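# Push utility cart through self-closing door into yellow bay

## Task

Move the utility cart through the self-closing door into the other room and leave it parked in the yellow bay, with all four wheels fully inside the taped outline and none touching the tape. The case of copy paper must be resting in the cart's top tray with no part of it overhanging the tray's edges. The door must be closed when finished. One or both robots may be used. The task fails if any robot falls over or is left leaning.

## Robot and tools

ROBOTS. There are two identical Hello Robot Stretch 4 robots, r1 and r2. Each has one arm: an omni-wheel base, a lift that rides up a mast, and an arm that telescopes forward, ending in a wrist (yaw, pitch, roll) and a two-finger gripper. A robot stands about 1.6 m tall, and its base rim lies within 0.23 m of the base origin.

FRAMES. Every robot reports in its own frames, in metres. Base frame: origin on the floor under the base centre, x forward, y left, z up. hand_pose (a point between the open fingertips) is given in it and is only approximate. The odometry frame is where the base frame was at the start; base_odometry counts wheel rotation only, so slip looks like travel. Heading is in rad, left positive, -3.142 to 3.142. To learn where the robots are relative to each other, use the images, lidar_m and wrist_depth_mm.

move. Arguments: r1, r2 (one object per robot; a robot left out gets nothing new), cameras, and blocking, which must always be false. The call returns in about 0.5 s while the motion continues. Inside a robot's object use base and/or joints, plus optional speeds, pace, contact_limits; or end_of_arm alone.
- base: a relative offset from where the base last reported itself (or from where it is now, if a move was still running). translate_m: straight drive, forward positive, -2 to 2 m. strafe_m: sideways, left positive, -2 to 2 m. rotate_rad: spin in place, counter-clockwise positive, -3.2 to 3.2 rad. translate_m and strafe_m may be combined into one straight diagonal; rotate_rad goes alone.
- joints: absolute targets, by name. lift_m 0 to 1.2 m; arm_m 0 to 0.55 m extension; wrist_yaw_rad -1.134 to 4.276 (0 straight ahead, positive left, 3.14 folded back); wrist_pitch_rad -1.117 to 4.259 (0 level, 1.57 pointing down); wrist_roll_rad -1.117 to 4.259 (0 fingers level, positive clockwise viewed from behind); gripper_m -0.038 to 0.141 m fingertip gap (reading may be off by up to 0.015). Done tolerances: 0.004 m for lift, arm and gripper, 0.02 rad for wrist joints. Joint targets past range are clipped; any other bad value refuses the call; an unknown key makes it invalid.
- pace: "slow", "default", "fast", "max". Base tops out at 0.1/0.3/0.4/0.6 m/s and 1/2/3/4 rad/s; lift 0.15/0.3/0.4/0.5 m/s; arm 0.1/0.4/0.6/0.7 m/s; wrist always 1.82 rad/s. A raised lift (above 0.2) slows the base, to 0.3 m/s and 1 rad/s at full height. speeds gives a per-joint top speed (lift_m, arm_m, wrist joints; not gripper).
- contact_limits: 0 (gentlest) to 1, keys arm_m, lift_m, translate_m, strafe_m, rotate_rad, placed beside the matching command; default 0.5. A base limit stays in force until the next action naming base. Even at 0 the arm needs 15 to 40 N to stop; for a light touch aim 1 to 3 mm beyond contact.
- end_of_arm: "enable_torque" re-powers a wrist or gripper motor that shut off.
A new move overrides only the targets it names; other motions keep running. Motions in one action start together.

wait(seconds 0 to 10, cameras) commands nothing and returns state and images, early if a commanded robot comes to rest. wait(0) shows "earlier move" status. stop(cameras) brakes everything and returns once all robots rest. zoom_image(camera, region [x0, y0, x1, y1] in pixels from top-left, at most 504 x 504) enlarges part of a camera's latest image; only cameras included in the newest result can be zoomed. finished_scene(scene: this scene's number, integer 1 to 2) ends the scene irreversibly; the goal must hold with the robots idle.

RESULTS. The "move" line lists each robot sent a motion: "done" or its worst status. "pictures" gives camera order. A robot under "as last shown" was not commanded; its omitted lines are unchanged. Statuses: moving, done (base: wheels turned fully, even with slip), off_target, contact_stop (blocked; that part goes slack), time_out (about 14 s; target dropped), limit_stop_at_own_body, limit_stop_at_tilt (lean over 6 degrees; lift, arm and wheels go slack), torque_fault. An unplanned stop, or a refused call, cancels the remaining move/wait/finished_scene calls in that reply. on_its_own reports unrequested behaviour (slack joints, rolling base). lidar_m: 12 distances in m, sector 1 straight ahead, counter-clockwise (4 left, 7 behind, 10 right); "-" means nothing seen or nearer than 0.25 m. wrist_depth_mm: 7x7 grid from top left, 100 to 2000 mm. base_tilt in degrees (forward/right positive, up to 3 degrees bias). turned_by_wheels vs turned_by_imu differing by over 0.1 rad in a move suggests a hit or slip. motor_effort in percent (peak in brackets); servo_current in mA.

GRIPPING. Command a gap more than 0.015 below the object's width; about 0.06 below resists pulling. Use -0.02 or less to close around a bar or handle. Squeezing confined fingers can trigger torque_fault. The reading does not prove a grasp; check servo_current. For lifting 1 kg keep lift contact limit at 0.15 or more, 2 kg at 0.3 or more.

AVOID. Any hard contact between robots, including one gripper closing on the other's fingers; once bases touch, stop driving. Two robots sharing a load can drift up to about 3 cm per metre apart and may tip. Do not turn, drive or brake with over 1 kg held and arm_m above 0.2, especially fast. Steady high pushes can tip a robot. Self-collision risk: gripper over the base with lift below about 0.2 (0.45 pointing down); tilted up and rolled; yaw plus pitch below about -1.1; wrist yaw above 3.4 with arm out; at max pace lift targets under 0.02 or over 1.18. Avoid drops, slams, releasing moving parts and hard hits. The simulation keeps running while you think, so running moves continue.

Each tool is called as name([rows], argument=value, ...), one row to a line, values as JSON.

## Session

move()

Scene clock: 0.00 s.
r1.base_odometry: x=+0.000 y=+0.000 heading=+0.000
r1.turned_by_wheels: +0.000
r1.turned_by_imu: +0.000
r1.base_tilt: forward=-1.6 right=+1.3
r1.lidar_m: 1.92 2.25 3.81 1.93 0.97 0.84 0.83 0.93 0.77 0.76 0.93 1.59
r1.base_status: not commanded
r1.joint_positions: lift_m=+0.127 arm_m=+0.000 wrist_yaw_rad=+3.089 wrist_pitch_rad=+0.002 wrist_roll_rad=+0.000 gripper_m=+0.056
r1.joint_status: not commanded
r1.measured_speeds: all 0
r1.motor_effort: lift_m=+20 arm_m=-4 wheel_0=+0 wheel_1=+1 wheel_2=+1
r1.servo_current: wrist_yaw_rad=39 wrist_pitch_rad=46 wrist_roll_rad=65 gripper_m=39
r1.hand_pose: x=-0.1125 y=+0.1024 z=+0.3046 quat_wxyz=(+0.026, -0.001, +0.000, +1.000) (m; r1's base frame)
r1.wrist_depth_mm: 137 138 - - - - - / 113 139 - - - - - / 117 140 224 - - - - / 137 161 - - - - - / - - - - - - - / - - 191 - 187 - - / 842 759 750 788 788 732 768
r2.base_odometry: x=+0.000 y=+0.000 heading=+0.000
r2.turned_by_wheels: +0.000
r2.turned_by_imu: +0.000
r2.base_tilt: forward=-0.6 right=+0.1
r2.lidar_m: 2.02 1.45 1.40 1.49 2.01 2.22 2.34 3.17 1.60 3.62 2.59 2.46
r2.base_status: not commanded
r2.joint_positions: lift_m=+0.295 arm_m=+0.000 wrist_yaw_rad=+3.133 wrist_pitch_rad=+0.002 wrist_roll_rad=+0.000 gripper_m=+0.056
r2.joint_status: not commanded
r2.measured_speeds: all 0
r2.motor_effort: lift_m=+18 arm_m=-4 wheel_0=+0 wheel_1=-1 wheel_2=+0
r2.servo_current: wrist_yaw_rad=46 wrist_pitch_rad=39 wrist_roll_rad=46 gripper_m=59
r2.hand_pose: x=-0.1167 y=+0.0898 z=+0.4727 quat_wxyz=(+0.004, -0.001, +0.000, +1.000) (m; r2's base frame)
r2.wrist_depth_mm: - 140 - - - - - / - 126 150 - - - - / - 130 185 - - - - / 144 143 272 - - - - / 229 - - - - - - / 226 1576 196 1576 190 1618 1464 / 226 1060 1138 - - 1025 1060
pictures: r1_head_camera, r1_head_left_camera, r1_head_right_camera, r1_wrist_camera, r2_head_camera, r2_head_left_camera, r2_head_right_camera, r2_wrist_camera
Images, in order (width x height): r1_head_camera 420x560, r1_head_left_camera 420x672, r1_head_right_camera 420x672, r1_wrist_camera 616x392, r2_head_camera 420x560, r2_head_left_camera 420x672, r2_head_right_camera 420x672, r2_wrist_camera 616x392.

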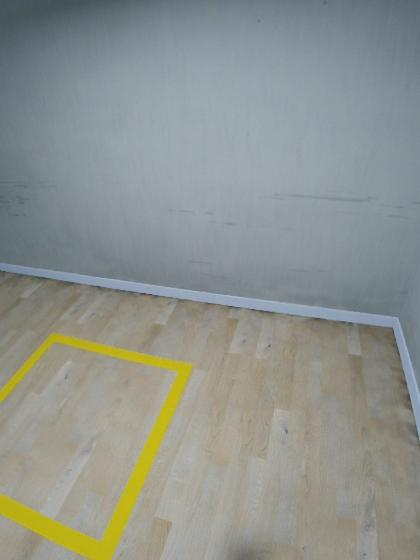

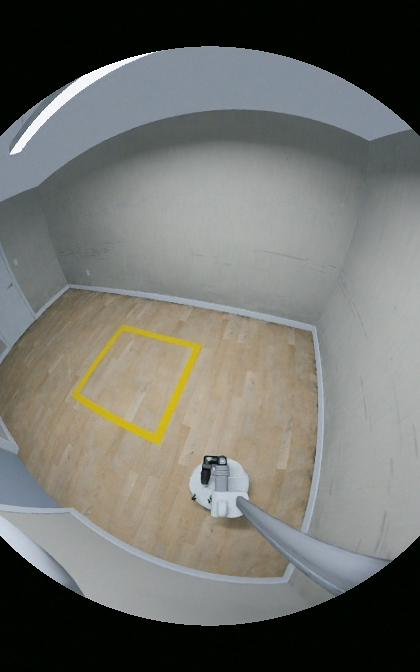

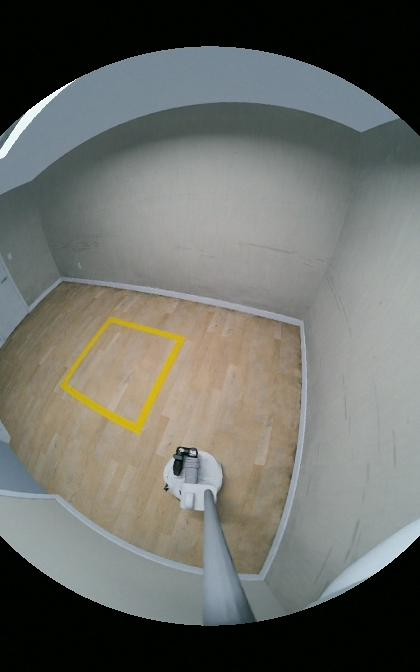

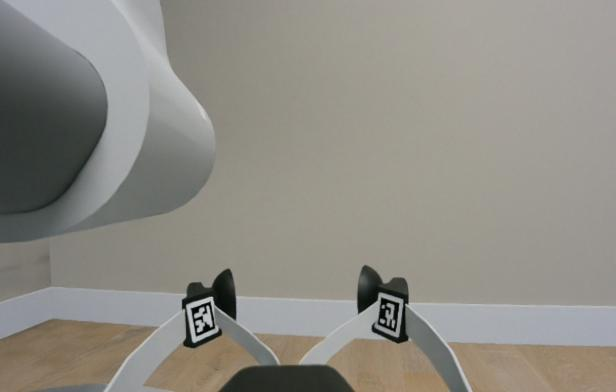

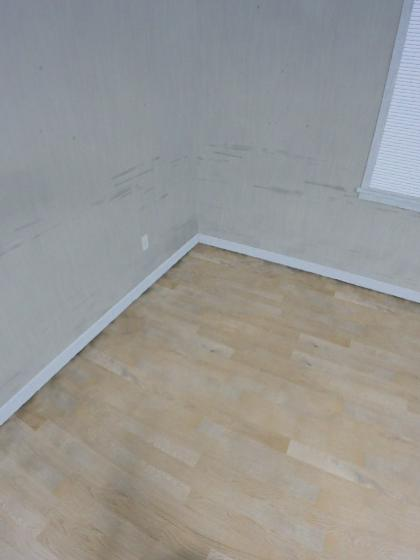

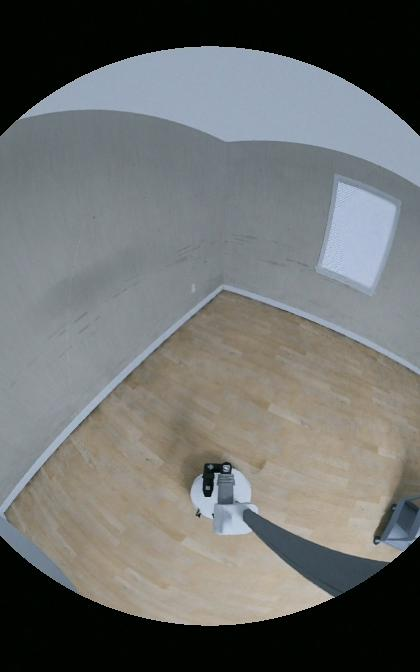

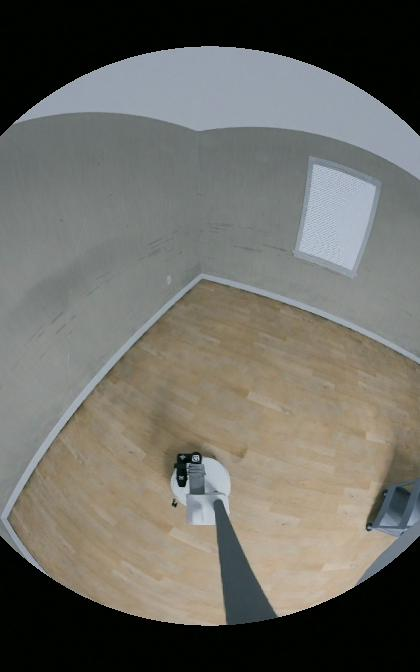

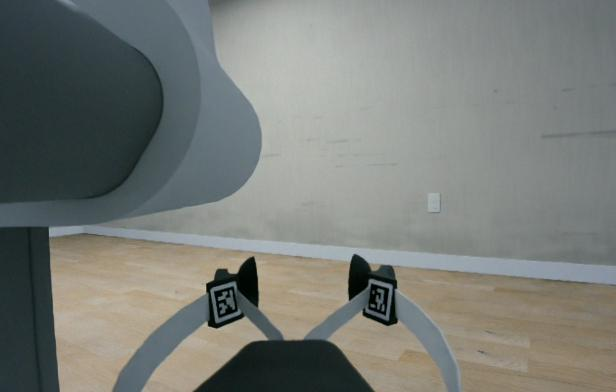

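move(blocking=false, r1={"base":{"rotate_rad":1.57}}, r2={"base":{"rotate_rad":-1.57}}, cameras=[])

wait(seconds=3, cameras=[])

wait(seconds=1)

Scene clock: 3.93 s.
move: r1 moving; r2 moving
r1.base_odometry: x=+0.000 y=+0.000 heading=+0.252
r1.turned_by_wheels: +0.252
r1.turned_by_imu: +0.252
r1.base_tilt: forward=-1.6 right=+1.2
r1.lidar_m: 1.98 2.71 3.66 1.25 0.89 0.80 0.87 0.80 0.77 0.82 1.11 1.92
r1.base_status: rotate_rad moving
r1.joint_positions: lift_m=+0.127 arm_m=+0.000 wrist_yaw_rad=+3.089 wrist_pitch_rad=+0.002 wrist_roll_rad=+0.000 gripper_m=+0.056
r1.joint_status: not commanded
r1.measured_speeds: translate_m=-0.001 strafe_m=-0.001 rotate_rad=+0.980 lift_m=+0.000 arm_m=+0.000 wrist_yaw_rad=+0.000 wrist_pitch_rad=+0.000 wrist_roll_rad=+0.000
r1.motor_effort: lift_m=+20(20) arm_m=-4(4) wheel_0=-8(9) wheel_1=-6(9) wheel_2=-7(7)
r1.servo_current: wrist_yaw_rad=59(59) wrist_pitch_rad=39(46) wrist_roll_rad=46(59) gripper_m=39(39)
r1.hand_pose: x=-0.1125 y=+0.1024 z=+0.3046 quat_wxyz=(+0.026, -0.001, +0.000, +1.000) (m; r1's base frame)
r1.wrist_depth_mm: 136 138 - - - - - / 113 139 - - - - - / 114 140 226 - - - - / 137 160 - - - - - / - - - - - - - / - 1060 190 - 187 - - / 778 750 750 798 750 699 732
r2.base_odometry: x=+0.000 y=+0.000 heading=-0.252
r2.turned_by_wheels: -0.252
r2.turned_by_imu: -0.244
r2.base_tilt: forward=-0.7 right=+0.1
r2.lidar_m: 2.52 1.62 1.40 1.40 1.67 2.23 2.24 2.64 1.59 1.63 2.93 2.49
r2.base_status: rotate_rad moving
r2.joint_positions: lift_m=+0.295 arm_m=+0.000 wrist_yaw_rad=+3.133 wrist_pitch_rad=+0.002 wrist_roll_rad=+0.000 gripper_m=+0.056
r2.joint_status: not commanded
r2.measured_speeds: translate_m=+0.000 strafe_m=+0.000 rotate_rad=-0.974 lift_m=+0.000 arm_m=+0.000 wrist_yaw_rad=+0.000 wrist_pitch_rad=+0.000 wrist_roll_rad=+0.000
r2.motor_effort: lift_m=+18(18) arm_m=-4(4) wheel_0=+8(9) wheel_1=+8(10) wheel_2=+9(11)
r2.servo_current: wrist_yaw_rad=33(52) wrist_pitch_rad=39(46) wrist_roll_rad=52(52) gripper_m=39(59)
r2.hand_pose: x=-0.1167 y=+0.0898 z=+0.4727 quat_wxyz=(+0.004, -0.001, +0.000, +1.000) (m; r2's base frame)
r2.wrist_depth_mm: - 141 - - - - - / - 127 150 - - - - / - 130 184 - - - - / 144 143 272 - - - - / 229 - - - - - - / 227 1576 196 1576 190 1661 1464 / 226 1060 1138 - - 1060 1060
pictures: none
No camera images: "cameras" was empty.

Scene clock: 5.50 s.
earlier move: r1 done; r2 done
r1.base_odometry: x=+0.000 y=+0.000 heading=+1.570
r1.turned_by_wheels: +1.318
r1.turned_by_imu: +1.325
r1.base_tilt: forward=-1.6 right=+1.2
r1.lidar_m: 1.95 1.00 0.83 0.84 0.92 0.76 0.79 0.89 1.55 1.95 2.20 3.76
r1.base_status: done
r1.joint_positions: lift_m=+0.127 arm_m=+0.000 wrist_yaw_rad=+3.089 wrist_pitch_rad=+0.002 wrist_roll_rad=+0.000 gripper_m=+0.056
r1.joint_status: not commanded
r1.measured_speeds: all 0
r1.motor_effort: lift_m=+20(20) arm_m=-4(4) wheel_0=-2(10) wheel_1=-1(9) wheel_2=+0(8)
r1.servo_current: wrist_yaw_rad=33(65) wrist_pitch_rad=33(52) wrist_roll_rad=52(65) gripper_m=39(46)
r1.hand_pose: x=-0.1125 y=+0.1024 z=+0.3046 quat_wxyz=(+0.026, -0.001, +0.000, +1.000) (m; r1's base frame)
r1.wrist_depth_mm: 137 139 - - - - - / 113 139 - - - - - / 117 140 229 - - - - / 137 162 - - - - - / - - - - - - - / - - 190 - 187 - - / 854 741 759 143 741 707 759
r2.base_odometry: x=+0.000 y=+0.000 heading=-1.569
r2.turned_by_wheels: -1.318
r2.turned_by_imu: -1.283
r2.base_tilt: forward=-0.6 right=+0.1
r2.lidar_m: 3.58 2.60 2.46 1.99 1.43 1.40 1.49 2.04 2.22 2.32 3.21 1.63
r2.base_status: done
r2.joint_positions: lift_m=+0.295 arm_m=+0.000 wrist_yaw_rad=+3.133 wrist_pitch_rad=+0.002 wrist_roll_rad=+0.000 gripper_m=+0.056
r2.joint_status: not commanded
r2.measured_speeds: all 0
r2.motor_effort: lift_m=+18(18) arm_m=-4(4) wheel_0=+3(11) wheel_1=+2(11) wheel_2=+3(11)
r2.servo_current: wrist_yaw_rad=39(59) wrist_pitch_rad=39(46) wrist_roll_rad=52(52) gripper_m=39(59)
r2.hand_pose: x=-0.1167 y=+0.0898 z=+0.4727 quat_wxyz=(+0.004, -0.001, +0.000, +1.000) (m; r2's base frame)
r2.wrist_depth_mm: - 140 - - - - - / - 126 142 - - - - / - 130 186 - - - - / 144 144 228 - - - - / 229 - - - - - - / 228 1576 196 1336 190 - - / 226 1060 1138 - - 1025 1060
wait: 1.57 of 3 s (r1 and r2 have come to rest)
pictures: none
No camera images: "cameras" was empty.

Scene clock: 6.50 s.
r1.base_odometry: x=+0.000 y=+0.000 heading=+1.570
r1.turned_by_wheels: +0.000
r1.turned_by_imu: +0.000
r1.base_tilt: forward=-1.6 right=+1.3
r1.lidar_m: 1.98 1.01 0.85 0.84 0.92 0.76 0.77 0.90 1.55 1.94 2.22 3.77
r1.base_status: done
r1.joint_positions: lift_m=+0.127 arm_m=+0.000 wrist_yaw_rad=+3.089 wrist_pitch_rad=+0.002 wrist_roll_rad=+0.000 gripper_m=+0.056
r1.joint_status: not commanded
r1.measured_speeds: all 0
r1.motor_effort: lift_m=+20(20) arm_m=-4(4) wheel_0=-1(10) wheel_1=-2(9) wheel_2=+0(8)
r1.servo_current: wrist_yaw_rad=39(65) wrist_pitch_rad=39(52) wrist_roll_rad=52(65) gripper_m=39(46)
r1.hand_pose: x=-0.1125 y=+0.1024 z=+0.3046 quat_wxyz=(+0.026, -0.001, +0.000, +1.000) (m; r1's base frame)
r1.wrist_depth_mm: 136 139 - - - - - / 113 139 - - - - - / 118 140 229 - - - - / 137 162 - - - - - / - - - - - - - / - - 190 - 188 - - / 854 750 759 143 750 699 759
r2.base_odometry: x=+0.000 y=+0.000 heading=-1.569
r2.turned_by_wheels: +0.000
r2.turned_by_imu: +0.000
r2.base_tilt: forward=-0.7 right=+0.0
r2.lidar_m: 3.58 2.61 2.48 2.01 1.48 1.38 1.49 2.06 2.22 2.34 3.24 1.63
r2.base_status: done
r2.joint_positions: lift_m=+0.295 arm_m=+0.000 wrist_yaw_rad=+3.133 wrist_pitch_rad=+0.002 wrist_roll_rad=+0.000 gripper_m=+0.056
r2.joint_status: not commanded
r2.measured_speeds: all 0
r2.motor_effort: lift_m=+18(18) arm_m=-4(4) wheel_0=+3(11) wheel_1=+2(11) wheel_2=+4(11)
r2.servo_current: wrist_yaw_rad=46(59) wrist_pitch_rad=39(46) wrist_roll_rad=46(52) gripper_m=59(59)
r2.hand_pose: x=-0.1167 y=+0.0898 z=+0.4727 quat_wxyz=(+0.004, -0.001, +0.000, +1.000) (m; r2's base frame)
r2.wrist_depth_mm: - 141 - - - - - / - 127 142 - - - - / - 129 185 - - - - / 144 144 228 - - - - / 230 - - - - - - / 228 1576 196 1336 190 - - / 225 1060 1138 - - 1025 1060
wait: 1.00 s; at rest by 0.27 s
pictures: r1_head_camera, r1_head_left_camera, r1_head_right_camera, r1_wrist_camera, r2_head_camera, r2_head_left_camera, r2_head_right_camera, r2_wrist_camera
Images, in order (width x height): r1_head_camera 420x560, r1_head_left_camera 420x672, r1_head_right_camera 420x672, r1_wrist_camera 616x392, r2_head_camera 420x560, r2_head_left_camera 420x672, r2_head_right_camera 420x672, r2_wrist_camera 616x392.

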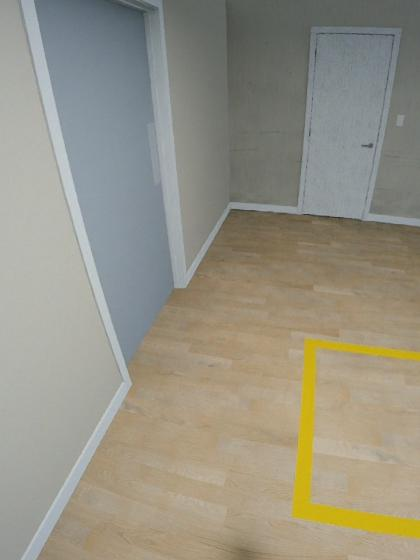

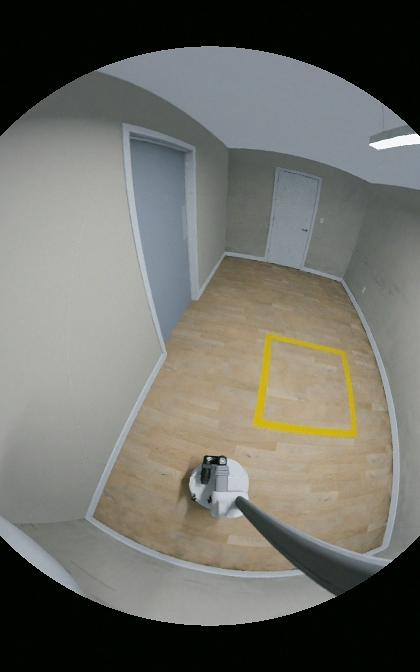

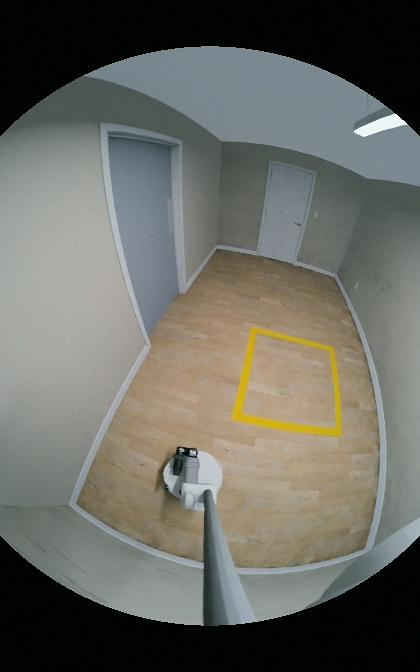

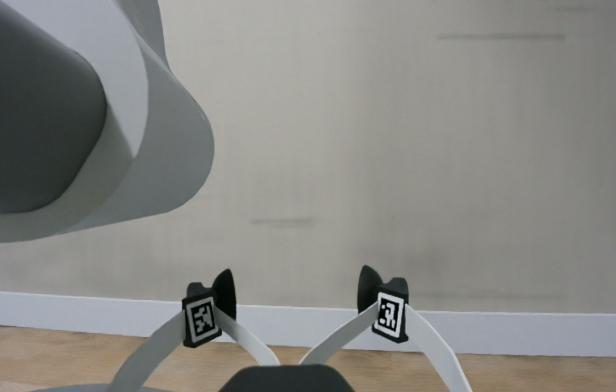

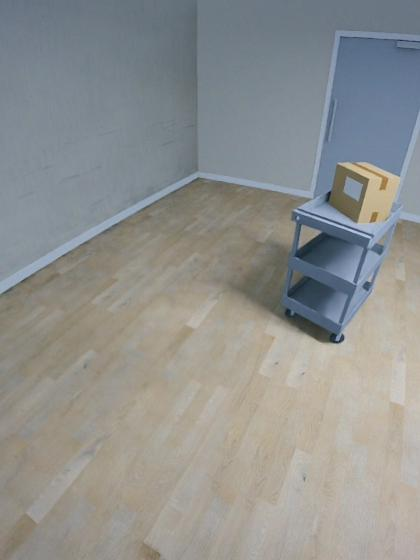

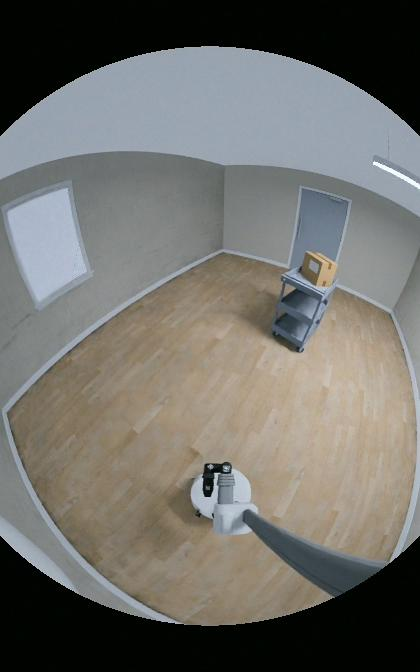

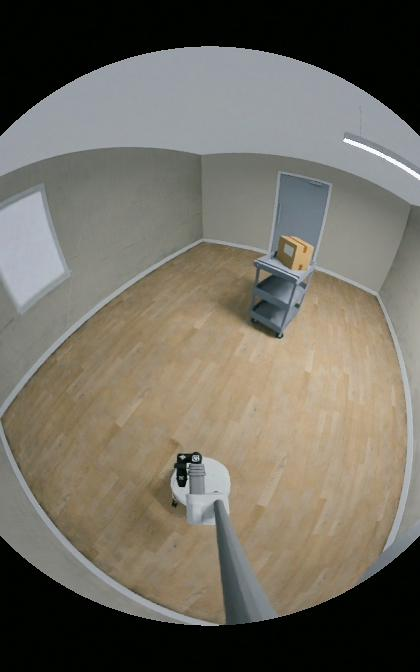

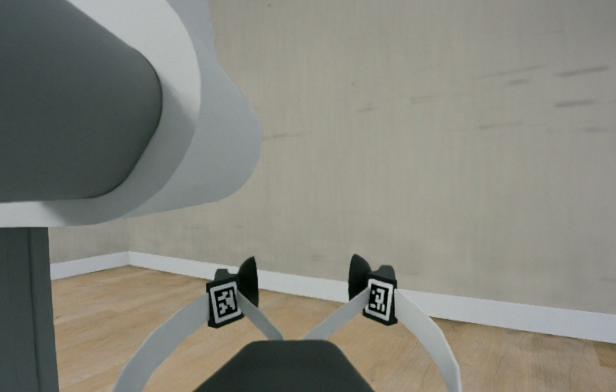

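zoom_image(camera="r2_head_camera", region=[260, 0, 420, 360])

zoom_image(camera="r1_head_camera", region=[0, 0, 260, 400])

zoom_image(camera="r2_head_left_camera", region=[240, 170, 380, 370])

Scaled by 1.400 from the camera's 420x560 image, which has a finer 1200x1600 frame.

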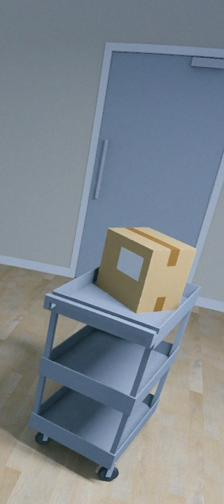

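Scaled by 1.260 from the camera's 420x560 image, which has a finer 600x800 frame.

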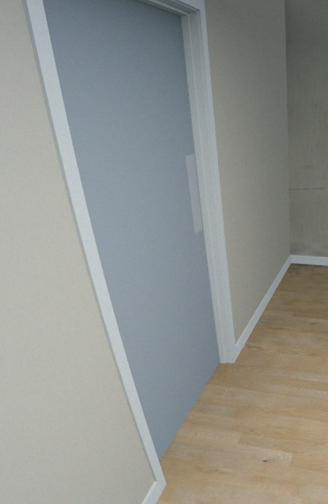

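Scaled by 2.520 from the camera's 420x672 image, which has a finer 600x960 frame.

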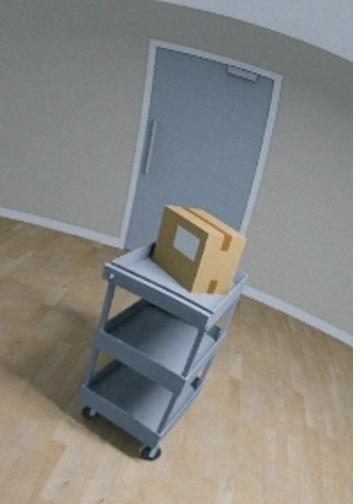

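move(blocking=false, r1={"base":{"rotate_rad":-0.16}}, r2={"base":{"rotate_rad":-0.35}}, cameras=[])

wait(seconds=1, cameras=[])

move(blocking=false, r1={"base":{"translate_m":1.2}}, r2={"base":{"translate_m":0.7}}, cameras=[])

wait(seconds=4, cameras=[])

wait(seconds=2, cameras=["r1_head_camera","r1_head_left_camera","r2_head_camera","r2_head_left_camera"])

Scene clock: 41.13 s.
move: r1 moving; r2 moving
r1.base_odometry: x=+0.000 y=+0.000 heading=+1.414
r1.turned_by_wheels: -0.156
r1.turned_by_imu: -0.157
r1.base_tilt: forward=-1.6 right=+1.3
r1.lidar_m: 2.55 1.12 0.86 0.84 0.91 0.80 0.77 0.84 1.24 1.94 2.07 2.99
r1.base_status: rotate_rad moving
r1.joint_positions: lift_m=+0.127 arm_m=+0.000 wrist_yaw_rad=+3.089 wrist_pitch_rad=+0.002 wrist_roll_rad=+0.000 gripper_m=+0.056
r1.joint_status: not commanded
r1.measured_speeds: translate_m=+0.000 strafe_m=+0.001 rotate_rad=-0.163 lift_m=+0.000 arm_m=+0.000 wrist_yaw_rad=+0.000 wrist_pitch_rad=+0.000 wrist_roll_rad=+0.000
r1.motor_effort: lift_m=+20(20) arm_m=-4(4) wheel_0=+4(7) wheel_1=+2(8) wheel_2=+2(7)
r1.servo_current: wrist_yaw_rad=46(59) wrist_pitch_rad=46(46) wrist_roll_rad=65(65) gripper_m=39(52)
r1.hand_pose: x=-0.1125 y=+0.1024 z=+0.3046 quat_wxyz=(+0.026, -0.001, +0.000, +1.000) (m; r1's base frame)
r1.wrist_depth_mm: 136 138 - - - - - / 113 139 - - - - - / 117 140 229 - - - - / 137 161 - - - - - / - - - - - - - / - - 190 - 187 - - / 778 707 750 143 741 741 820
r2.base_odometry: x=+0.000 y=+0.000 heading=-1.808
r2.turned_by_wheels: -0.239
r2.turned_by_imu: -0.232
r2.base_tilt: forward=-0.7 right=+0.0
r2.lidar_m: 1.66 2.88 2.50 2.53 1.61 1.40 1.40 1.68 2.23 2.23 2.63 1.61
r2.base_status: rotate_rad moving
r2.joint_positions: lift_m=+0.295 arm_m=+0.000 wrist_yaw_rad=+3.133 wrist_pitch_rad=+0.002 wrist_roll_rad=+0.000 gripper_m=+0.056
r2.joint_status: not commanded
r2.measured_speeds: translate_m=-0.002 strafe_m=+0.000 rotate_rad=-0.711 lift_m=+0.000 arm_m=+0.000 wrist_yaw_rad=+0.000 wrist_pitch_rad=+0.000 wrist_roll_rad=+0.000
r2.motor_effort: lift_m=+18(18) arm_m=-4(4) wheel_0=+5(10) wheel_1=+6(9) wheel_2=+5(11)
r2.servo_current: wrist_yaw_rad=39(65) wrist_pitch_rad=46(46) wrist_roll_rad=39(52) gripper_m=46(52)
r2.hand_pose: x=-0.1167 y=+0.0898 z=+0.4727 quat_wxyz=(+0.004, -0.001, +0.000, +1.000) (m; r2's base frame)
r2.wrist_depth_mm: - 141 - - - - - / - 126 142 - - - - / - 130 185 - - - - / 144 143 207 - - - - / 229 - - - - - - / 227 1576 195 1336 190 - - / 225 1078 1160 - - 1042 1060
pictures: none
No camera images: "cameras" was empty.

Scene clock: 41.50 s.
earlier move: r1 done; r2 moving
r1.base_odometry: x=+0.000 y=+0.000 heading=+1.410
r1.turned_by_wheels: -0.004
r1.turned_by_imu: -0.004
r1.base_tilt: forward=-1.6 right=+1.3
r1.lidar_m: 2.58 1.15 0.87 0.84 0.89 0.79 0.76 0.83 1.26 1.92 2.07 3.02
r1.base_status: done
r1.joint_positions: lift_m=+0.127 arm_m=+0.000 wrist_yaw_rad=+3.089 wrist_pitch_rad=+0.002 wrist_roll_rad=+0.000 gripper_m=+0.056
r1.joint_status: not commanded
r1.measured_speeds: all 0
r1.motor_effort: lift_m=+20(20) arm_m=-4(4) wheel_0=+3(7) wheel_1=-1(8) wheel_2=+0(7)
r1.servo_current: wrist_yaw_rad=59(59) wrist_pitch_rad=46(46) wrist_roll_rad=65(65) gripper_m=39(52)
r1.hand_pose: x=-0.1125 y=+0.1024 z=+0.3046 quat_wxyz=(+0.026, -0.001, +0.000, +1.000) (m; r1's base frame)
r1.wrist_depth_mm: 136 139 - - - - - / 113 139 - - - - - / 117 140 229 - - - - / 137 162 - - - - - / - - - - - - - / - - 190 - 187 - - / 788 699 750 143 750 759 809
r2.base_odometry: x=+0.000 y=+0.000 heading=-1.918
r2.turned_by_wheels: -0.111
r2.turned_by_imu: -0.108
r2.base_tilt: forward=-0.7 right=+0.1
r2.lidar_m: 1.60 3.04 2.50 2.49 1.74 1.41 1.41 1.57 2.22 2.23 2.50 1.94
r2.base_status: rotate_rad moving
r2.joint_positions: lift_m=+0.295 arm_m=+0.000 wrist_yaw_rad=+3.133 wrist_pitch_rad=+0.002 wrist_roll_rad=+0.000 gripper_m=+0.056
r2.joint_status: not commanded
r2.measured_speeds: all 0
r2.motor_effort: lift_m=+18(18) arm_m=-4(4) wheel_0=+2(10) wheel_1=+3(9) wheel_2=+4(11)
r2.servo_current: wrist_yaw_rad=46(65) wrist_pitch_rad=39(46) wrist_roll_rad=46(52) gripper_m=52(52)
r2.hand_pose: x=-0.1167 y=+0.0898 z=+0.4727 quat_wxyz=(+0.004, -0.001, +0.000, +1.000) (m; r2's base frame)
r2.wrist_depth_mm: - 141 - - - - - / - 127 141 - - - - / - 129 185 - - - - / 144 143 207 - - - - / 220 - - - - - - / 227 1430 193 171 190 - - / 227 1060 1138 - - 1042 1060
wait: 0.37 of 1 s (r1 has come to rest)
pictures: none
No camera images: "cameras" was empty.

Scene clock: 42.00 s.
earlier move: r2 done
move: r1 moving; r2 moving
r1.base_odometry: x=+0.005 y=+0.031 heading=+1.410
r1.turned_by_wheels: +0.000
r1.turned_by_imu: +0.000
r1.base_tilt: forward=-1.6 right=+1.3
r1.lidar_m: 2.59 1.14 0.87 0.83 0.91 0.81 0.80 0.85 1.31 1.93 2.05 3.01
r1.base_status: translate_m moving
r1.joint_positions: lift_m=+0.127 arm_m=+0.000 wrist_yaw_rad=+3.089 wrist_pitch_rad=+0.002 wrist_roll_rad=+0.000 gripper_m=+0.056
r1.joint_status: not commanded
r1.measured_speeds: translate_m=+0.122 strafe_m=+0.000 rotate_rad=-0.001 lift_m=+0.000 arm_m=+0.000 wrist_yaw_rad=+0.000 wrist_pitch_rad=+0.000 wrist_roll_rad=+0.000
r1.motor_effort: lift_m=+20(20) arm_m=-4(4) wheel_0=+8(8) wheel_1=+4(6) wheel_2=-8(9)
r1.servo_current: wrist_yaw_rad=52(72) wrist_pitch_rad=33(46) wrist_roll_rad=65(65) gripper_m=39(46)
r1.hand_pose: x=-0.1125 y=+0.1024 z=+0.3046 quat_wxyz=(+0.026, -0.001, +0.000, +1.000) (m; r1's base frame)
r1.wrist_depth_mm: 136 138 - - - - - / 113 139 - - - - - / 114 139 225 - - - - / 137 163 - - - - - / - - - - - - - / - - 190 - 187 - - / 854 741 759 153 809 768 809
r2.base_odometry: x=-0.011 y=-0.029 heading=-1.919
r2.turned_by_wheels: -0.001
r2.turned_by_imu: -0.001
r2.base_tilt: forward=-0.7 right=+0.1
r2.lidar_m: 1.59 3.06 2.50 2.48 1.76 1.45 1.42 1.61 2.24 2.23 2.52 1.86
r2.base_status: translate_m moving
r2.joint_positions: lift_m=+0.295 arm_m=+0.000 wrist_yaw_rad=+3.133 wrist_pitch_rad=+0.002 wrist_roll_rad=+0.000 gripper_m=+0.056
r2.joint_status: not commanded
r2.measured_speeds: translate_m=+0.121 strafe_m=-0.001 rotate_rad=+0.001 lift_m=+0.000 arm_m=+0.000 wrist_yaw_rad=+0.000 wrist_pitch_rad=+0.000 wrist_roll_rad=+0.000
r2.motor_effort: lift_m=+18(18) arm_m=-4(4) wheel_0=+10(11) wheel_1=+8(9) wheel_2=-13(13)
r2.servo_current: wrist_yaw_rad=46(52) wrist_pitch_rad=39(46) wrist_roll_rad=46(59) gripper_m=52(52)
r2.hand_pose: x=-0.1167 y=+0.0898 z=+0.4727 quat_wxyz=(+0.004, -0.001, +0.000, +1.000) (m; r2's base frame)
r2.wrist_depth_mm: - 141 - - - - - / - 127 141 - - - - / - 129 185 - - - - / 144 143 217 - - - - / 220 - - - - - - / 226 1464 192 1308 190 - 1308 / 225 1078 1138 - - 1060 1060
pictures: none
No camera images: "cameras" was empty.

Scene clock: 45.33 s.
earlier move: r1 moving; r2 done
r1.base_odometry: x=+0.155 y=+0.958 heading=+1.410
r1.turned_by_wheels: +0.000
r1.turned_by_imu: +0.000
r1.base_tilt: forward=-1.6 right=+1.3
r1.lidar_m: 2.34 1.15 0.86 0.76 0.83 1.22 1.71 1.88 2.06 2.00 2.16 3.02
r1.base_status: translate_m moving
r1.joint_positions: lift_m=+0.127 arm_m=+0.000 wrist_yaw_rad=+3.089 wrist_pitch_rad=+0.002 wrist_roll_rad=+0.000 gripper_m=+0.056
r1.joint_status: not commanded
r1.measured_speeds: translate_m=+0.301 strafe_m=+0.001 rotate_rad=+0.002 lift_m=+0.000 arm_m=+0.000 wrist_yaw_rad=+0.000 wrist_pitch_rad=+0.000 wrist_roll_rad=+0.000
r1.motor_effort: lift_m=+20(20) arm_m=-4(4) wheel_0=+6(9) wheel_1=+5(8) wheel_2=-6(10)
r1.servo_current: wrist_yaw_rad=52(72) wrist_pitch_rad=52(52) wrist_roll_rad=59(65) gripper_m=39(52)
r1.hand_pose: x=-0.1125 y=+0.1024 z=+0.3046 quat_wxyz=(+0.026, -0.001, +0.000, +1.000) (m; r1's base frame)
r1.wrist_depth_mm: 137 138 - - - - - / 113 139 - - - - - / 114 139 225 - - - - / 137 162 - - - - - / 1661 - - - - - - / 1182 1205 191 1205 187 1160 946 / 842 750 759 798 798 778 820
r2.base_odometry: x=-0.239 y=-0.658 heading=-1.919
r2.turned_by_wheels: +0.000
r2.turned_by_imu: +0.001
r2.base_tilt: forward=-0.7 right=+0.0
r2.lidar_m: 0.95 2.92 2.41 2.34 2.59 2.11 2.09 2.36 2.38 2.33 2.61 0.94
r2.base_status: done
r2.joint_positions: lift_m=+0.295 arm_m=+0.000 wrist_yaw_rad=+3.133 wrist_pitch_rad=+0.002 wrist_roll_rad=+0.000 gripper_m=+0.056
r2.joint_status: not commanded
r2.measured_speeds: all 0
r2.motor_effort: lift_m=+18(18) arm_m=-4(4) wheel_0=+4(11) wheel_1=+3(9) wheel_2=-4(14)
r2.servo_current: wrist_yaw_rad=39(65) wrist_pitch_rad=33(46) wrist_roll_rad=59(59) gripper_m=52(52)
r2.hand_pose: x=-0.1167 y=+0.0898 z=+0.4727 quat_wxyz=(+0.004, -0.001, +0.000, +1.000) (m; r2's base frame)
r2.wrist_depth_mm: - 141 - - - - - / - 126 151 - - - - / - 130 185 - - - - / 144 143 264 - - - - / 229 - - - - - - / 227 1576 196 1537 190 1618 1464 / 226 1060 1118 - - 1042 1042
wait: 3.33 of 4 s (r2 has come to rest)
pictures: none
No camera images: "cameras" was empty.

Scene clock: 47.00 s.
earlier move: r1 done
r1.base_odometry: x=+0.192 y=+1.184 heading=+1.410
r1.turned_by_wheels: +0.000
r1.turned_by_imu: +0.000
r1.base_tilt: forward=-1.6 right=+1.3
r1.lidar_m: 2.29 1.10 0.84 0.76 0.81 1.19 1.96 2.13 2.08 2.04 2.15 2.79
r1.base_status: done
r1.joint_positions: lift_m=+0.127 arm_m=+0.000 wrist_yaw_rad=+3.089 wrist_pitch_rad=+0.002 wrist_roll_rad=+0.000 gripper_m=+0.056
r1.joint_status: not commanded
r1.measured_speeds: all 0
r1.motor_effort: lift_m=+20(20) arm_m=-4(4) wheel_0=+3(9) wheel_1=+2(8) wheel_2=+0(10)
r1.servo_current: wrist_yaw_rad=52(72) wrist_pitch_rad=46(52) wrist_roll_rad=26(78) gripper_m=46(52)
r1.hand_pose: x=-0.1125 y=+0.1024 z=+0.3046 quat_wxyz=(+0.026, -0.001, +0.000, +1.000) (m; r1's base frame)
r1.wrist_depth_mm: 136 138 - - - - - / 113 139 - - - - - / 118 140 273 - - - - / 137 162 - - - - - / 1921 - - - - - - / 1182 1182 194 1205 187 1160 - / 854 750 741 788 788 778 820
r2.base_odometry: x=-0.239 y=-0.658 heading=-1.919
r2.turned_by_wheels: +0.000
r2.turned_by_imu: +0.000
r2.base_tilt: forward=-0.7 right=+0.1
r2.lidar_m: 0.94 2.91 2.40 2.35 2.56 2.11 2.08 2.34 2.36 2.36 2.60 0.93
r2.base_status: done
r2.joint_positions: lift_m=+0.295 arm_m=+0.000 wrist_yaw_rad=+3.133 wrist_pitch_rad=+0.002 wrist_roll_rad=+0.000 gripper_m=+0.056
r2.joint_status: not commanded
r2.measured_speeds: all 0
r2.motor_effort: lift_m=+18(18) arm_m=-4(4) wheel_0=+5(11) wheel_1=+4(9) wheel_2=-4(14)
r2.servo_current: wrist_yaw_rad=46(65) wrist_pitch_rad=39(46) wrist_roll_rad=46(65) gripper_m=52(59)
r2.hand_pose: x=-0.1167 y=+0.0898 z=+0.4727 quat_wxyz=(+0.004, -0.001, +0.000, +1.000) (m; r2's base frame)
r2.wrist_depth_mm: - 141 - - - - - / - 126 151 - - - - / - 129 185 - - - - / 144 144 263 - - - - / 230 - - - - - - / 228 1618 196 1576 190 1576 1464 / 226 1060 1118 - - 1025 1060
wait: 1.67 of 2 s (r1 has come to rest)
pictures: r1_head_camera, r1_head_left_camera, r2_head_camera, r2_head_left_camera
Images, in order (width x height): r1_head_camera 420x560, r1_head_left_camera 420x672, r2_head_camera 420x560, r2_head_left_camera 420x672.

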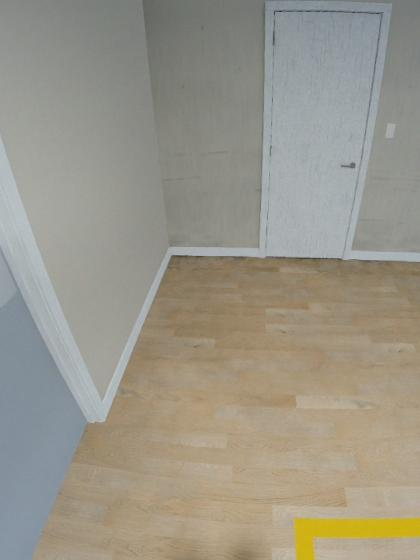

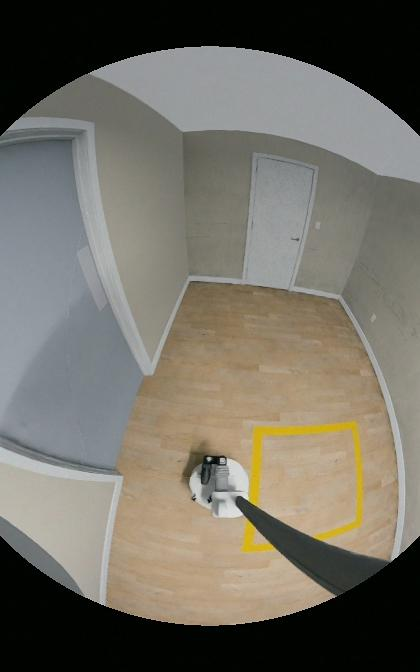

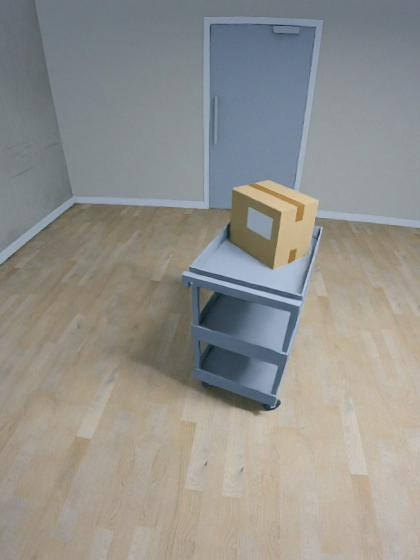

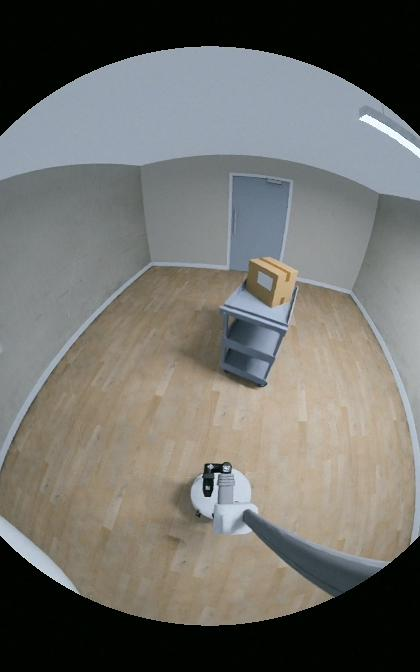

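zoom_image(camera="r2_head_camera", region=[170, 160, 350, 420])

Scaled by 1.938 from the camera's 420x560 image, which has a finer 1200x1600 frame.

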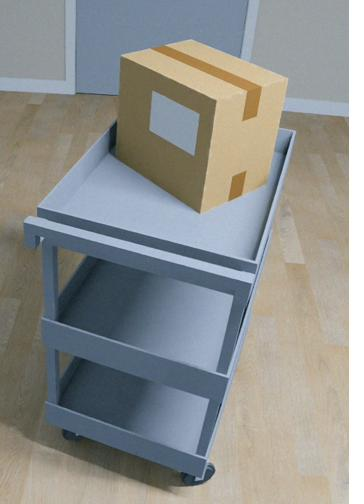

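move(blocking=false, r1={"base":{"translate_m":0.52}}, r2={"base":{"rotate_rad":-0.33},"joints":{"lift_m":0.8}}, cameras=[])

wait(seconds=3.5, cameras=[])

wait(seconds=1, cameras=[])

move(blocking=false, r1={"base":{"rotate_rad":1.49}}, r2={"base":{"strafe_m":0.19},"joints":{"wrist_yaw_rad":0,"wrist_roll_rad":1.571,"gripper_m":0.1}}, cameras=[])

wait(seconds=2, cameras=[])

wait(seconds=2, cameras=["r1_head_camera","r1_head_left_camera","r2_head_camera","r2_wrist_camera"])

Scene clock: 116.70 s.
move: r1 moving; r2 moving
r1.base_odometry: x=+0.197 y=+1.215 heading=+1.411
r1.turned_by_wheels: +0.000
r1.turned_by_imu: +0.000
r1.base_tilt: forward=-1.6 right=+1.3
r1.lidar_m: 2.30 1.10 0.84 0.74 0.80 1.17 1.99 2.14 2.09 2.05 2.15 2.73
r1.base_status: translate_m moving
r1.joint_positions: lift_m=+0.127 arm_m=+0.000 wrist_yaw_rad=+3.089 wrist_pitch_rad=+0.002 wrist_roll_rad=+0.000 gripper_m=+0.056
r1.joint_status: not commanded
r1.measured_speeds: translate_m=+0.122 strafe_m=+0.001 rotate_rad=-0.005 lift_m=+0.000 arm_m=+0.000 wrist_yaw_rad=+0.000 wrist_pitch_rad=+0.000 wrist_roll_rad=+0.000
r1.motor_effort: lift_m=+20(20) arm_m=-4(4) wheel_0=+7(8) wheel_1=+5(6) wheel_2=-8(9)
r1.servo_current: wrist_yaw_rad=39(65) wrist_pitch_rad=46(52) wrist_roll_rad=52(65) gripper_m=39(46)
r1.hand_pose: x=-0.1125 y=+0.1024 z=+0.3046 quat_wxyz=(+0.026, -0.001, +0.000, +1.000) (m; r1's base frame)
r1.wrist_depth_mm: 136 138 - - - - - / 112 139 - - - - - / 117 139 272 - - - - / 137 162 - - - - - / 1863 - - - - - - / 1182 1205 193 1205 187 1160 - / 831 788 759 798 788 778 809
r2.base_odometry: x=-0.239 y=-0.658 heading=-2.153
r2.turned_by_wheels: -0.234
r2.turned_by_imu: -0.227
r2.base_tilt: forward=-0.7 right=+0.0
r2.lidar_m: 0.91 1.05 2.53 2.36 2.45 2.23 2.08 2.16 2.48 2.36 2.44 3.18
r2.base_status: rotate_rad moving
r2.joint_positions: lift_m=+0.333 arm_m=+0.000 wrist_yaw_rad=+3.133 wrist_pitch_rad=+0.002 wrist_roll_rad=+0.000 gripper_m=+0.056
r2.joint_status: lift_m moving
r2.measured_speeds: translate_m=+0.000 strafe_m=+0.002 rotate_rad=-0.647 lift_m=+0.146 arm_m=+0.000 wrist_yaw_rad=+0.000 wrist_pitch_rad=+0.000 wrist_roll_rad=+0.000
r2.motor_effort: lift_m=+22(25) arm_m=-4(4) wheel_0=+6(12) wheel_1=+4(10) wheel_2=+6(10)
r2.servo_current: wrist_yaw_rad=52(59) wrist_pitch_rad=46(46) wrist_roll_rad=52(52) gripper_m=52(52)
r2.hand_pose: x=-0.1167 y=+0.0898 z=+0.5104 quat_wxyz=(+0.004, -0.001, +0.000, +1.000) (m; r2's base frame)
r2.wrist_depth_mm: - 140 - - - - - / - 126 151 - - - - / - 130 185 - - - - / 144 143 264 - - - - / 230 - - - - - - / 228 1661 196 1708 190 1708 1576 / 226 1118 1205 - - 1118 1138
pictures: none
No camera images: "cameras" was empty.

Scene clock: 119.17 s.
earlier move: r1 moving; r2 done
r1.base_odometry: x=+0.275 y=+1.698 heading=+1.411
r1.turned_by_wheels: +0.000
r1.turned_by_imu: +0.000
r1.base_tilt: forward=-1.6 right=+1.3
r1.lidar_m: 2.19 0.92 0.81 0.77 0.85 1.12 2.47 2.70 2.14 2.08 2.23 2.27
r1.base_status: translate_m moving
r1.joint_positions: lift_m=+0.127 arm_m=+0.000 wrist_yaw_rad=+3.089 wrist_pitch_rad=+0.002 wrist_roll_rad=+0.000 gripper_m=+0.056
r1.joint_status: not commanded
r1.measured_speeds: all 0
r1.motor_effort: lift_m=+20(20) arm_m=-4(4) wheel_0=+2(9) wheel_1=+1(7) wheel_2=+2(11)
r1.servo_current: wrist_yaw_rad=46(72) wrist_pitch_rad=46(52) wrist_roll_rad=59(72) gripper_m=39(46)
r1.hand_pose: x=-0.1125 y=+0.1024 z=+0.3046 quat_wxyz=(+0.026, -0.001, +0.000, +1.000) (m; r1's base frame)
r1.wrist_depth_mm: 136 138 - - - - - / 113 139 - - - - - / 118 139 272 - - - - / 137 162 - - - - - / 1921 - - - - - - / 1281 1336 193 1229 187 1138 - / 854 163 759 809 788 788 778
r2.base_odometry: x=-0.239 y=-0.658 heading=-2.248
r2.turned_by_wheels: -0.095
r2.turned_by_imu: -0.092
r2.base_tilt: forward=-0.7 right=+0.1
r2.lidar_m: 0.93 1.04 2.63 2.36 2.41 2.30 2.09 2.12 2.58 2.34 2.37 2.99
r2.base_status: done
r2.joint_positions: lift_m=+0.800 arm_m=+0.000 wrist_yaw_rad=+3.133 wrist_pitch_rad=+0.002 wrist_roll_rad=+0.000 gripper_m=+0.056
r2.joint_status: all done
r2.measured_speeds: all 0
r2.motor_effort: lift_m=+21(25) arm_m=-4(4) wheel_0=+2(12) wheel_1=+5(10) wheel_2=+6(10)
r2.servo_current: wrist_yaw_rad=39(59) wrist_pitch_rad=39(46) wrist_roll_rad=39(65) gripper_m=46(52)
r2.hand_pose: x=-0.1167 y=+0.0898 z=+0.9775 quat_wxyz=(+0.004, -0.001, +0.000, +1.000) (m; r2's base frame)
r2.wrist_depth_mm: - 141 - - - - - / - 126 151 - - - - / - 129 184 - - - - / 144 143 272 - - - - / 229 - - - - - - / 227 - 196 - 192 - - / 225 - - - - - -
wait: 2.47 of 3.5 s (r2 has come to rest)
pictures: none
No camera images: "cameras" was empty.

Scene clock: 119.43 s.
earlier move: r1 done
r1.base_odometry: x=+0.275 y=+1.698 heading=+1.411
r1.turned_by_wheels: +0.000
r1.turned_by_imu: +0.000
r1.base_tilt: forward=-1.6 right=+1.3
r1.lidar_m: 2.16 0.98 0.80 0.78 0.87 1.11 2.48 2.66 2.12 2.07 2.21 2.25
r1.base_status: done
r1.joint_positions: lift_m=+0.127 arm_m=+0.000 wrist_yaw_rad=+3.089 wrist_pitch_rad=+0.002 wrist_roll_rad=+0.000 gripper_m=+0.056
r1.joint_status: not commanded
r1.measured_speeds: all 0
r1.motor_effort: lift_m=+20(20) arm_m=-4(4) wheel_0=+2(9) wheel_1=+2(7) wheel_2=+1(11)
r1.servo_current: wrist_yaw_rad=46(72) wrist_pitch_rad=46(52) wrist_roll_rad=26(72) gripper_m=39(46)
r1.hand_pose: x=-0.1125 y=+0.1024 z=+0.3046 quat_wxyz=(+0.026, -0.001, +0.000, +1.000) (m; r1's base frame)
r1.wrist_depth_mm: 136 139 - - - - - / 113 139 - - - - - / 117 140 273 - - - - / 137 161 - - - - - / - - - - - - - / 1308 1336 193 1205 188 1138 - / 854 163 750 788 809 778 768
r2.base_odometry: x=-0.239 y=-0.658 heading=-2.248
r2.turned_by_wheels: +0.000
r2.turned_by_imu: +0.000
r2.base_tilt: forward=-0.7 right=+0.1
r2.lidar_m: 0.92 0.99 2.61 2.33 2.37 2.28 2.08 2.10 2.60 2.36 2.39 2.96
r2.base_status: done
r2.joint_positions: lift_m=+0.800 arm_m=+0.000 wrist_yaw_rad=+3.133 wrist_pitch_rad=+0.002 wrist_roll_rad=+0.000 gripper_m=+0.056
r2.joint_status: all done
r2.measured_speeds: all 0
r2.motor_effort: lift_m=+21(25) arm_m=-4(4) wheel_0=+2(12) wheel_1=+4(10) wheel_2=+6(10)
r2.servo_current: wrist_yaw_rad=52(59) wrist_pitch_rad=39(46) wrist_roll_rad=52(65) gripper_m=46(52)
r2.hand_pose: x=-0.1167 y=+0.0898 z=+0.9775 quat_wxyz=(+0.004, -0.001, +0.000, +1.000) (m; r2's base frame)
r2.wrist_depth_mm: - 141 - - - - - / - 126 150 - - - - / - 129 184 - - - - / 144 143 273 - - - - / 230 - - - - - - / 227 - 196 - 192 - - / 225 - - - - - -
wait: 0.27 of 1 s (r1 has come to rest)
pictures: none
No camera images: "cameras" was empty.

Scene clock: 119.93 s.
move: r1 moving; r2 moving
r1.base_odometry: x=+0.275 y=+1.698 heading=+1.662
r1.turned_by_wheels: +0.252
r1.turned_by_imu: +0.252
r1.base_tilt: forward=-1.6 right=+1.3
r1.lidar_m: 1.32 0.81 0.77 0.78 0.94 1.66 2.50 2.33 2.09 2.10 2.52 2.21
r1.base_status: rotate_rad moving
r1.joint_positions: lift_m=+0.127 arm_m=+0.000 wrist_yaw_rad=+3.089 wrist_pitch_rad=+0.002 wrist_roll_rad=+0.000 gripper_m=+0.056
r1.joint_status: not commanded
r1.measured_speeds: translate_m=-0.001 strafe_m=+0.000 rotate_rad=+0.978 lift_m=+0.000 arm_m=+0.000 wrist_yaw_rad=+0.000 wrist_pitch_rad=+0.000 wrist_roll_rad=+0.000
r1.motor_effort: lift_m=+20(20) arm_m=-4(4) wheel_0=-6(9) wheel_1=-6(8) wheel_2=-6(8)
r1.servo_current: wrist_yaw_rad=46(59) wrist_pitch_rad=39(46) wrist_roll_rad=46(52) gripper_m=39(46)
r1.hand_pose: x=-0.1125 y=+0.1024 z=+0.3046 quat_wxyz=(+0.026, -0.001, +0.000, +1.000) (m; r1's base frame)
r1.wrist_depth_mm: 137 139 - - - - - / 113 139 - - - - - / 118 139 272 - - - - / 137 162 - - - - - / 1983 - - - - - - / 1205 1205 192 1205 187 1182 1118 / 842 750 759 798 788 759 809
r2.base_odometry: x=-0.211 y=-0.681 heading=-2.248
r2.turned_by_wheels: +0.000
r2.turned_by_imu: +0.000
r2.base_tilt: forward=-0.7 right=+0.1
r2.lidar_m: 0.93 1.04 2.59 2.32 2.34 2.30 2.10 2.14 2.60 2.39 2.44 3.02
r2.base_status: strafe_m moving
r2.joint_positions: lift_m=+0.800 arm_m=+0.000 wrist_yaw_rad=+2.570 wrist_pitch_rad=+0.002 wrist_roll_rad=+0.589 gripper_m=+0.075
r2.joint_status: wrist_yaw_rad moving; wrist_roll_rad moving; gripper_m moving
r2.measured_speeds: translate_m=+0.000 strafe_m=+0.140 rotate_rad=+0.001 lift_m=+0.000 arm_m=+0.000 wrist_yaw_rad=-1.743 wrist_pitch_rad=+0.000 wrist_roll_rad=+1.820
r2.motor_effort: lift_m=+21(21) arm_m=-4(4) wheel_0=-8(11) wheel_1=+10(13) wheel_2=+0(5)
r2.servo_current: wrist_yaw_rad=124(150) wrist_pitch_rad=46(46) wrist_roll_rad=59(117) gripper_m=98(111)
r2.hand_pose: x=-0.0243 y=+0.2295 z=+0.9775 quat_wxyz=(+0.270, +0.081, +0.279, +0.918) (m; r2's base frame)
r2.wrist_depth_mm: - - - - - - 1756 / - - - - - - 1863 / - - - - - - - / - - - - - - - / - - - - - - 1863 / - - 191 - 190 1863 1576 / - 139 - - 1863 1499 1308
pictures: none
No camera images: "cameras" was empty.

Scene clock: 121.47 s.
earlier move: r1 done; r2 moving
r1.base_odometry: x=+0.275 y=+1.698 heading=+2.901
r1.turned_by_wheels: +1.238
r1.turned_by_imu: +1.245
r1.base_tilt: forward=-1.6 right=+1.3
r1.lidar_m: 0.78 0.80 1.04 2.47 2.58 2.16 2.08 2.16 2.33 2.25 1.01 0.80
r1.base_status: done
r1.joint_positions: lift_m=+0.127 arm_m=+0.000 wrist_yaw_rad=+3.089 wrist_pitch_rad=+0.002 wrist_roll_rad=+0.000 gripper_m=+0.056
r1.joint_status: not commanded
r1.measured_speeds: all 0
r1.motor_effort: lift_m=+20(20) arm_m=-4(4) wheel_0=-1(10) wheel_1=-2(8) wheel_2=+1(8)
r1.servo_current: wrist_yaw_rad=39(65) wrist_pitch_rad=39(52) wrist_roll_rad=46(72) gripper_m=39(52)
r1.hand_pose: x=-0.1125 y=+0.1024 z=+0.3046 quat_wxyz=(+0.026, -0.001, +0.000, +1.000) (m; r1's base frame)
r1.wrist_depth_mm: 136 139 - - - - - / 113 139 - - - - - / 118 140 272 - - - - / 137 161 - - - - - / 1983 - - - - - - / 1205 1182 193 1182 187 1160 1138 / 842 759 707 798 798 778 809
r2.base_odometry: x=-0.091 y=-0.777 heading=-2.248
r2.turned_by_wheels: +0.000
r2.turned_by_imu: +0.000
r2.base_tilt: forward=-0.7 right=+0.0
r2.lidar_m: 0.94 3.72 2.42 2.17 2.20 2.32 2.12 2.14 2.67 2.54 2.58 3.21
r2.base_status: done
r2.joint_positions: lift_m=+0.800 arm_m=+0.000 wrist_yaw_rad=+0.008 wrist_pitch_rad=+0.002 wrist_roll_rad=+1.569 gripper_m=+0.100
r2.joint_status: wrist_yaw_rad moving; wrist_roll_rad moving; the others done
r2.measured_speeds: translate_m=+0.000 strafe_m=+0.000 rotate_rad=+0.000 lift_m=+0.000 arm_m=+0.000 wrist_yaw_rad=-0.255 wrist_pitch_rad=+0.000 wrist_roll_rad=+0.000
r2.motor_effort: lift_m=+21(21) arm_m=-4(4) wheel_0=-1(11) wheel_1=+2(13) wheel_2=+0(5)
r2.servo_current: wrist_yaw_rad=46(150) wrist_pitch_rad=46(46) wrist_roll_rad=59(117) gripper_m=46(111)
r2.hand_pose: x=+0.4600 y=-0.0852 z=+0.9775 quat_wxyz=(+0.708, +0.706, +0.003, +0.002) (m; r2's base frame)
r2.wrist_depth_mm: - - - - - 1983 1336 / - - - - - 1983 1336 / - - - - - 1863 1281 / - - - 1042 778 788 - / - - - 1160 750 820 - / - - 193 - 191 820 1366 / - - - - - - 1366
wait: 1.53 of 2 s (r1 has come to rest)
pictures: none
No camera images: "cameras" was empty.

Scene clock: 121.83 s.
earlier move: r2 done
r1.base_odometry: x=+0.275 y=+1.698 heading=+2.901
r1.turned_by_wheels: +0.000
r1.turned_by_imu: +0.000
r1.base_tilt: forward=-1.6 right=+1.3
r1.lidar_m: 0.77 0.83 1.03 2.46 2.56 2.15 2.06 2.16 2.33 2.23 1.01 0.80
r1.base_status: done
r1.joint_positions: lift_m=+0.127 arm_m=+0.000 wrist_yaw_rad=+3.089 wrist_pitch_rad=+0.002 wrist_roll_rad=+0.000 gripper_m=+0.056
r1.joint_status: not commanded
r1.measured_speeds: all 0
r1.motor_effort: lift_m=+20(20) arm_m=-4(4) wheel_0=-2(10) wheel_1=-2(8) wheel_2=+1(8)
r1.servo_current: wrist_yaw_rad=46(72) wrist_pitch_rad=46(52) wrist_roll_rad=52(72) gripper_m=39(52)
r1.hand_pose: x=-0.1125 y=+0.1024 z=+0.3046 quat_wxyz=(+0.026, -0.001, +0.000, +1.000) (m; r1's base frame)
r1.wrist_depth_mm: 136 138 - - - - - / 113 139 - - - - - / 118 140 272 - - - - / 138 161 - - - - - / 1921 - - - - - - / 1182 1205 193 1205 187 1205 1138 / 842 750 707 809 788 778 820
r2.base_odometry: x=-0.091 y=-0.777 heading=-2.248
r2.turned_by_wheels: +0.000
r2.turned_by_imu: +0.000
r2.base_tilt: forward=-0.7 right=+0.1
r2.lidar_m: 0.94 3.70 2.43 2.14 2.17 2.31 2.12 2.13 2.68 2.55 2.59 3.21
r2.base_status: done
r2.joint_positions: lift_m=+0.800 arm_m=+0.000 wrist_yaw_rad=+0.003 wrist_pitch_rad=+0.002 wrist_roll_rad=+1.569 gripper_m=+0.100
r2.joint_status: all done
r2.measured_speeds: all 0
r2.motor_effort: lift_m=+21(21) arm_m=-4(4) wheel_0=-1(11) wheel_1=+3(13) wheel_2=+0(5)
r2.servo_current: wrist_yaw_rad=52(150) wrist_pitch_rad=52(52) wrist_roll_rad=46(117) gripper_m=52(111)
r2.hand_pose: x=+0.4596 y=-0.0866 z=+0.9775 quat_wxyz=(+0.708, +0.706, +0.002, +0.000) (m; r2's base frame)
r2.wrist_depth_mm: - - - - - 1983 1336 / - - - - - 1983 1397 / - - - - - 1863 1281 / - - - 1025 778 788 - / - - - 1160 759 798 - / - - 193 - 187 820 1366 / - - - - - - 1336
wait: 0.37 of 2 s (r2 has come to rest)
pictures: r1_head_camera, r1_head_left_camera, r2_head_camera, r2_wrist_camera
Images, in order (width x height): r1_head_camera 420x560, r1_head_left_camera 420x672, r2_head_camera 420x560, r2_wrist_camera 616x392.

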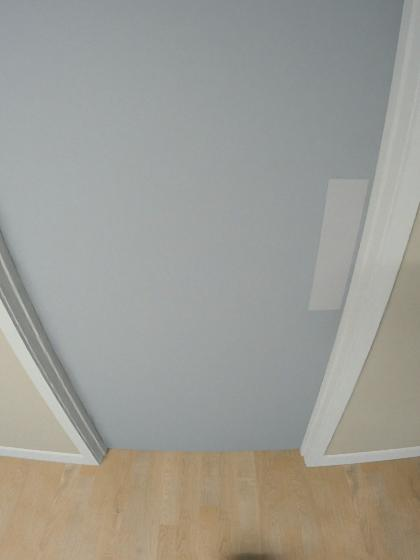

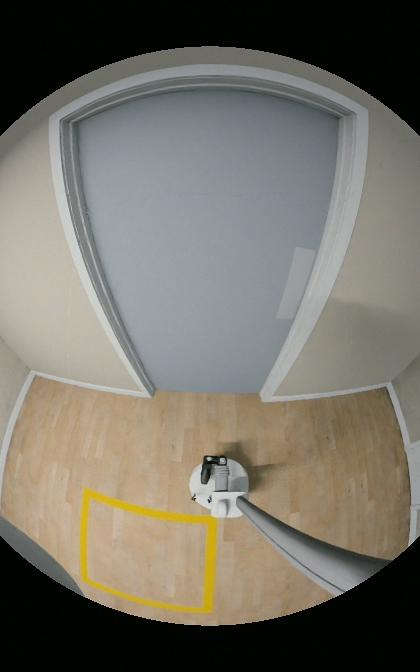

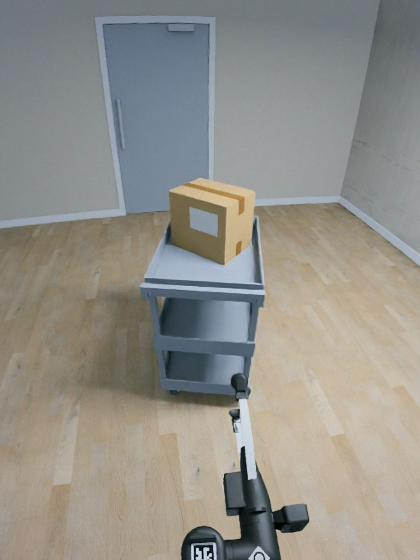

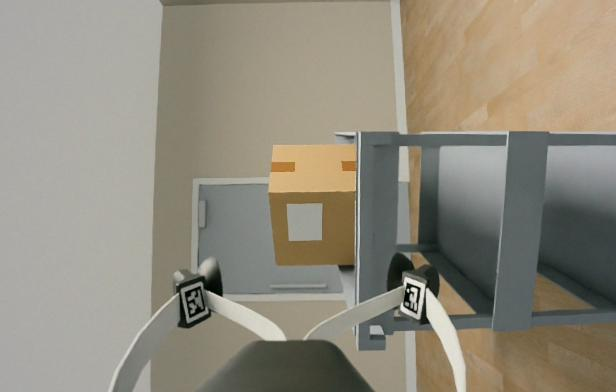

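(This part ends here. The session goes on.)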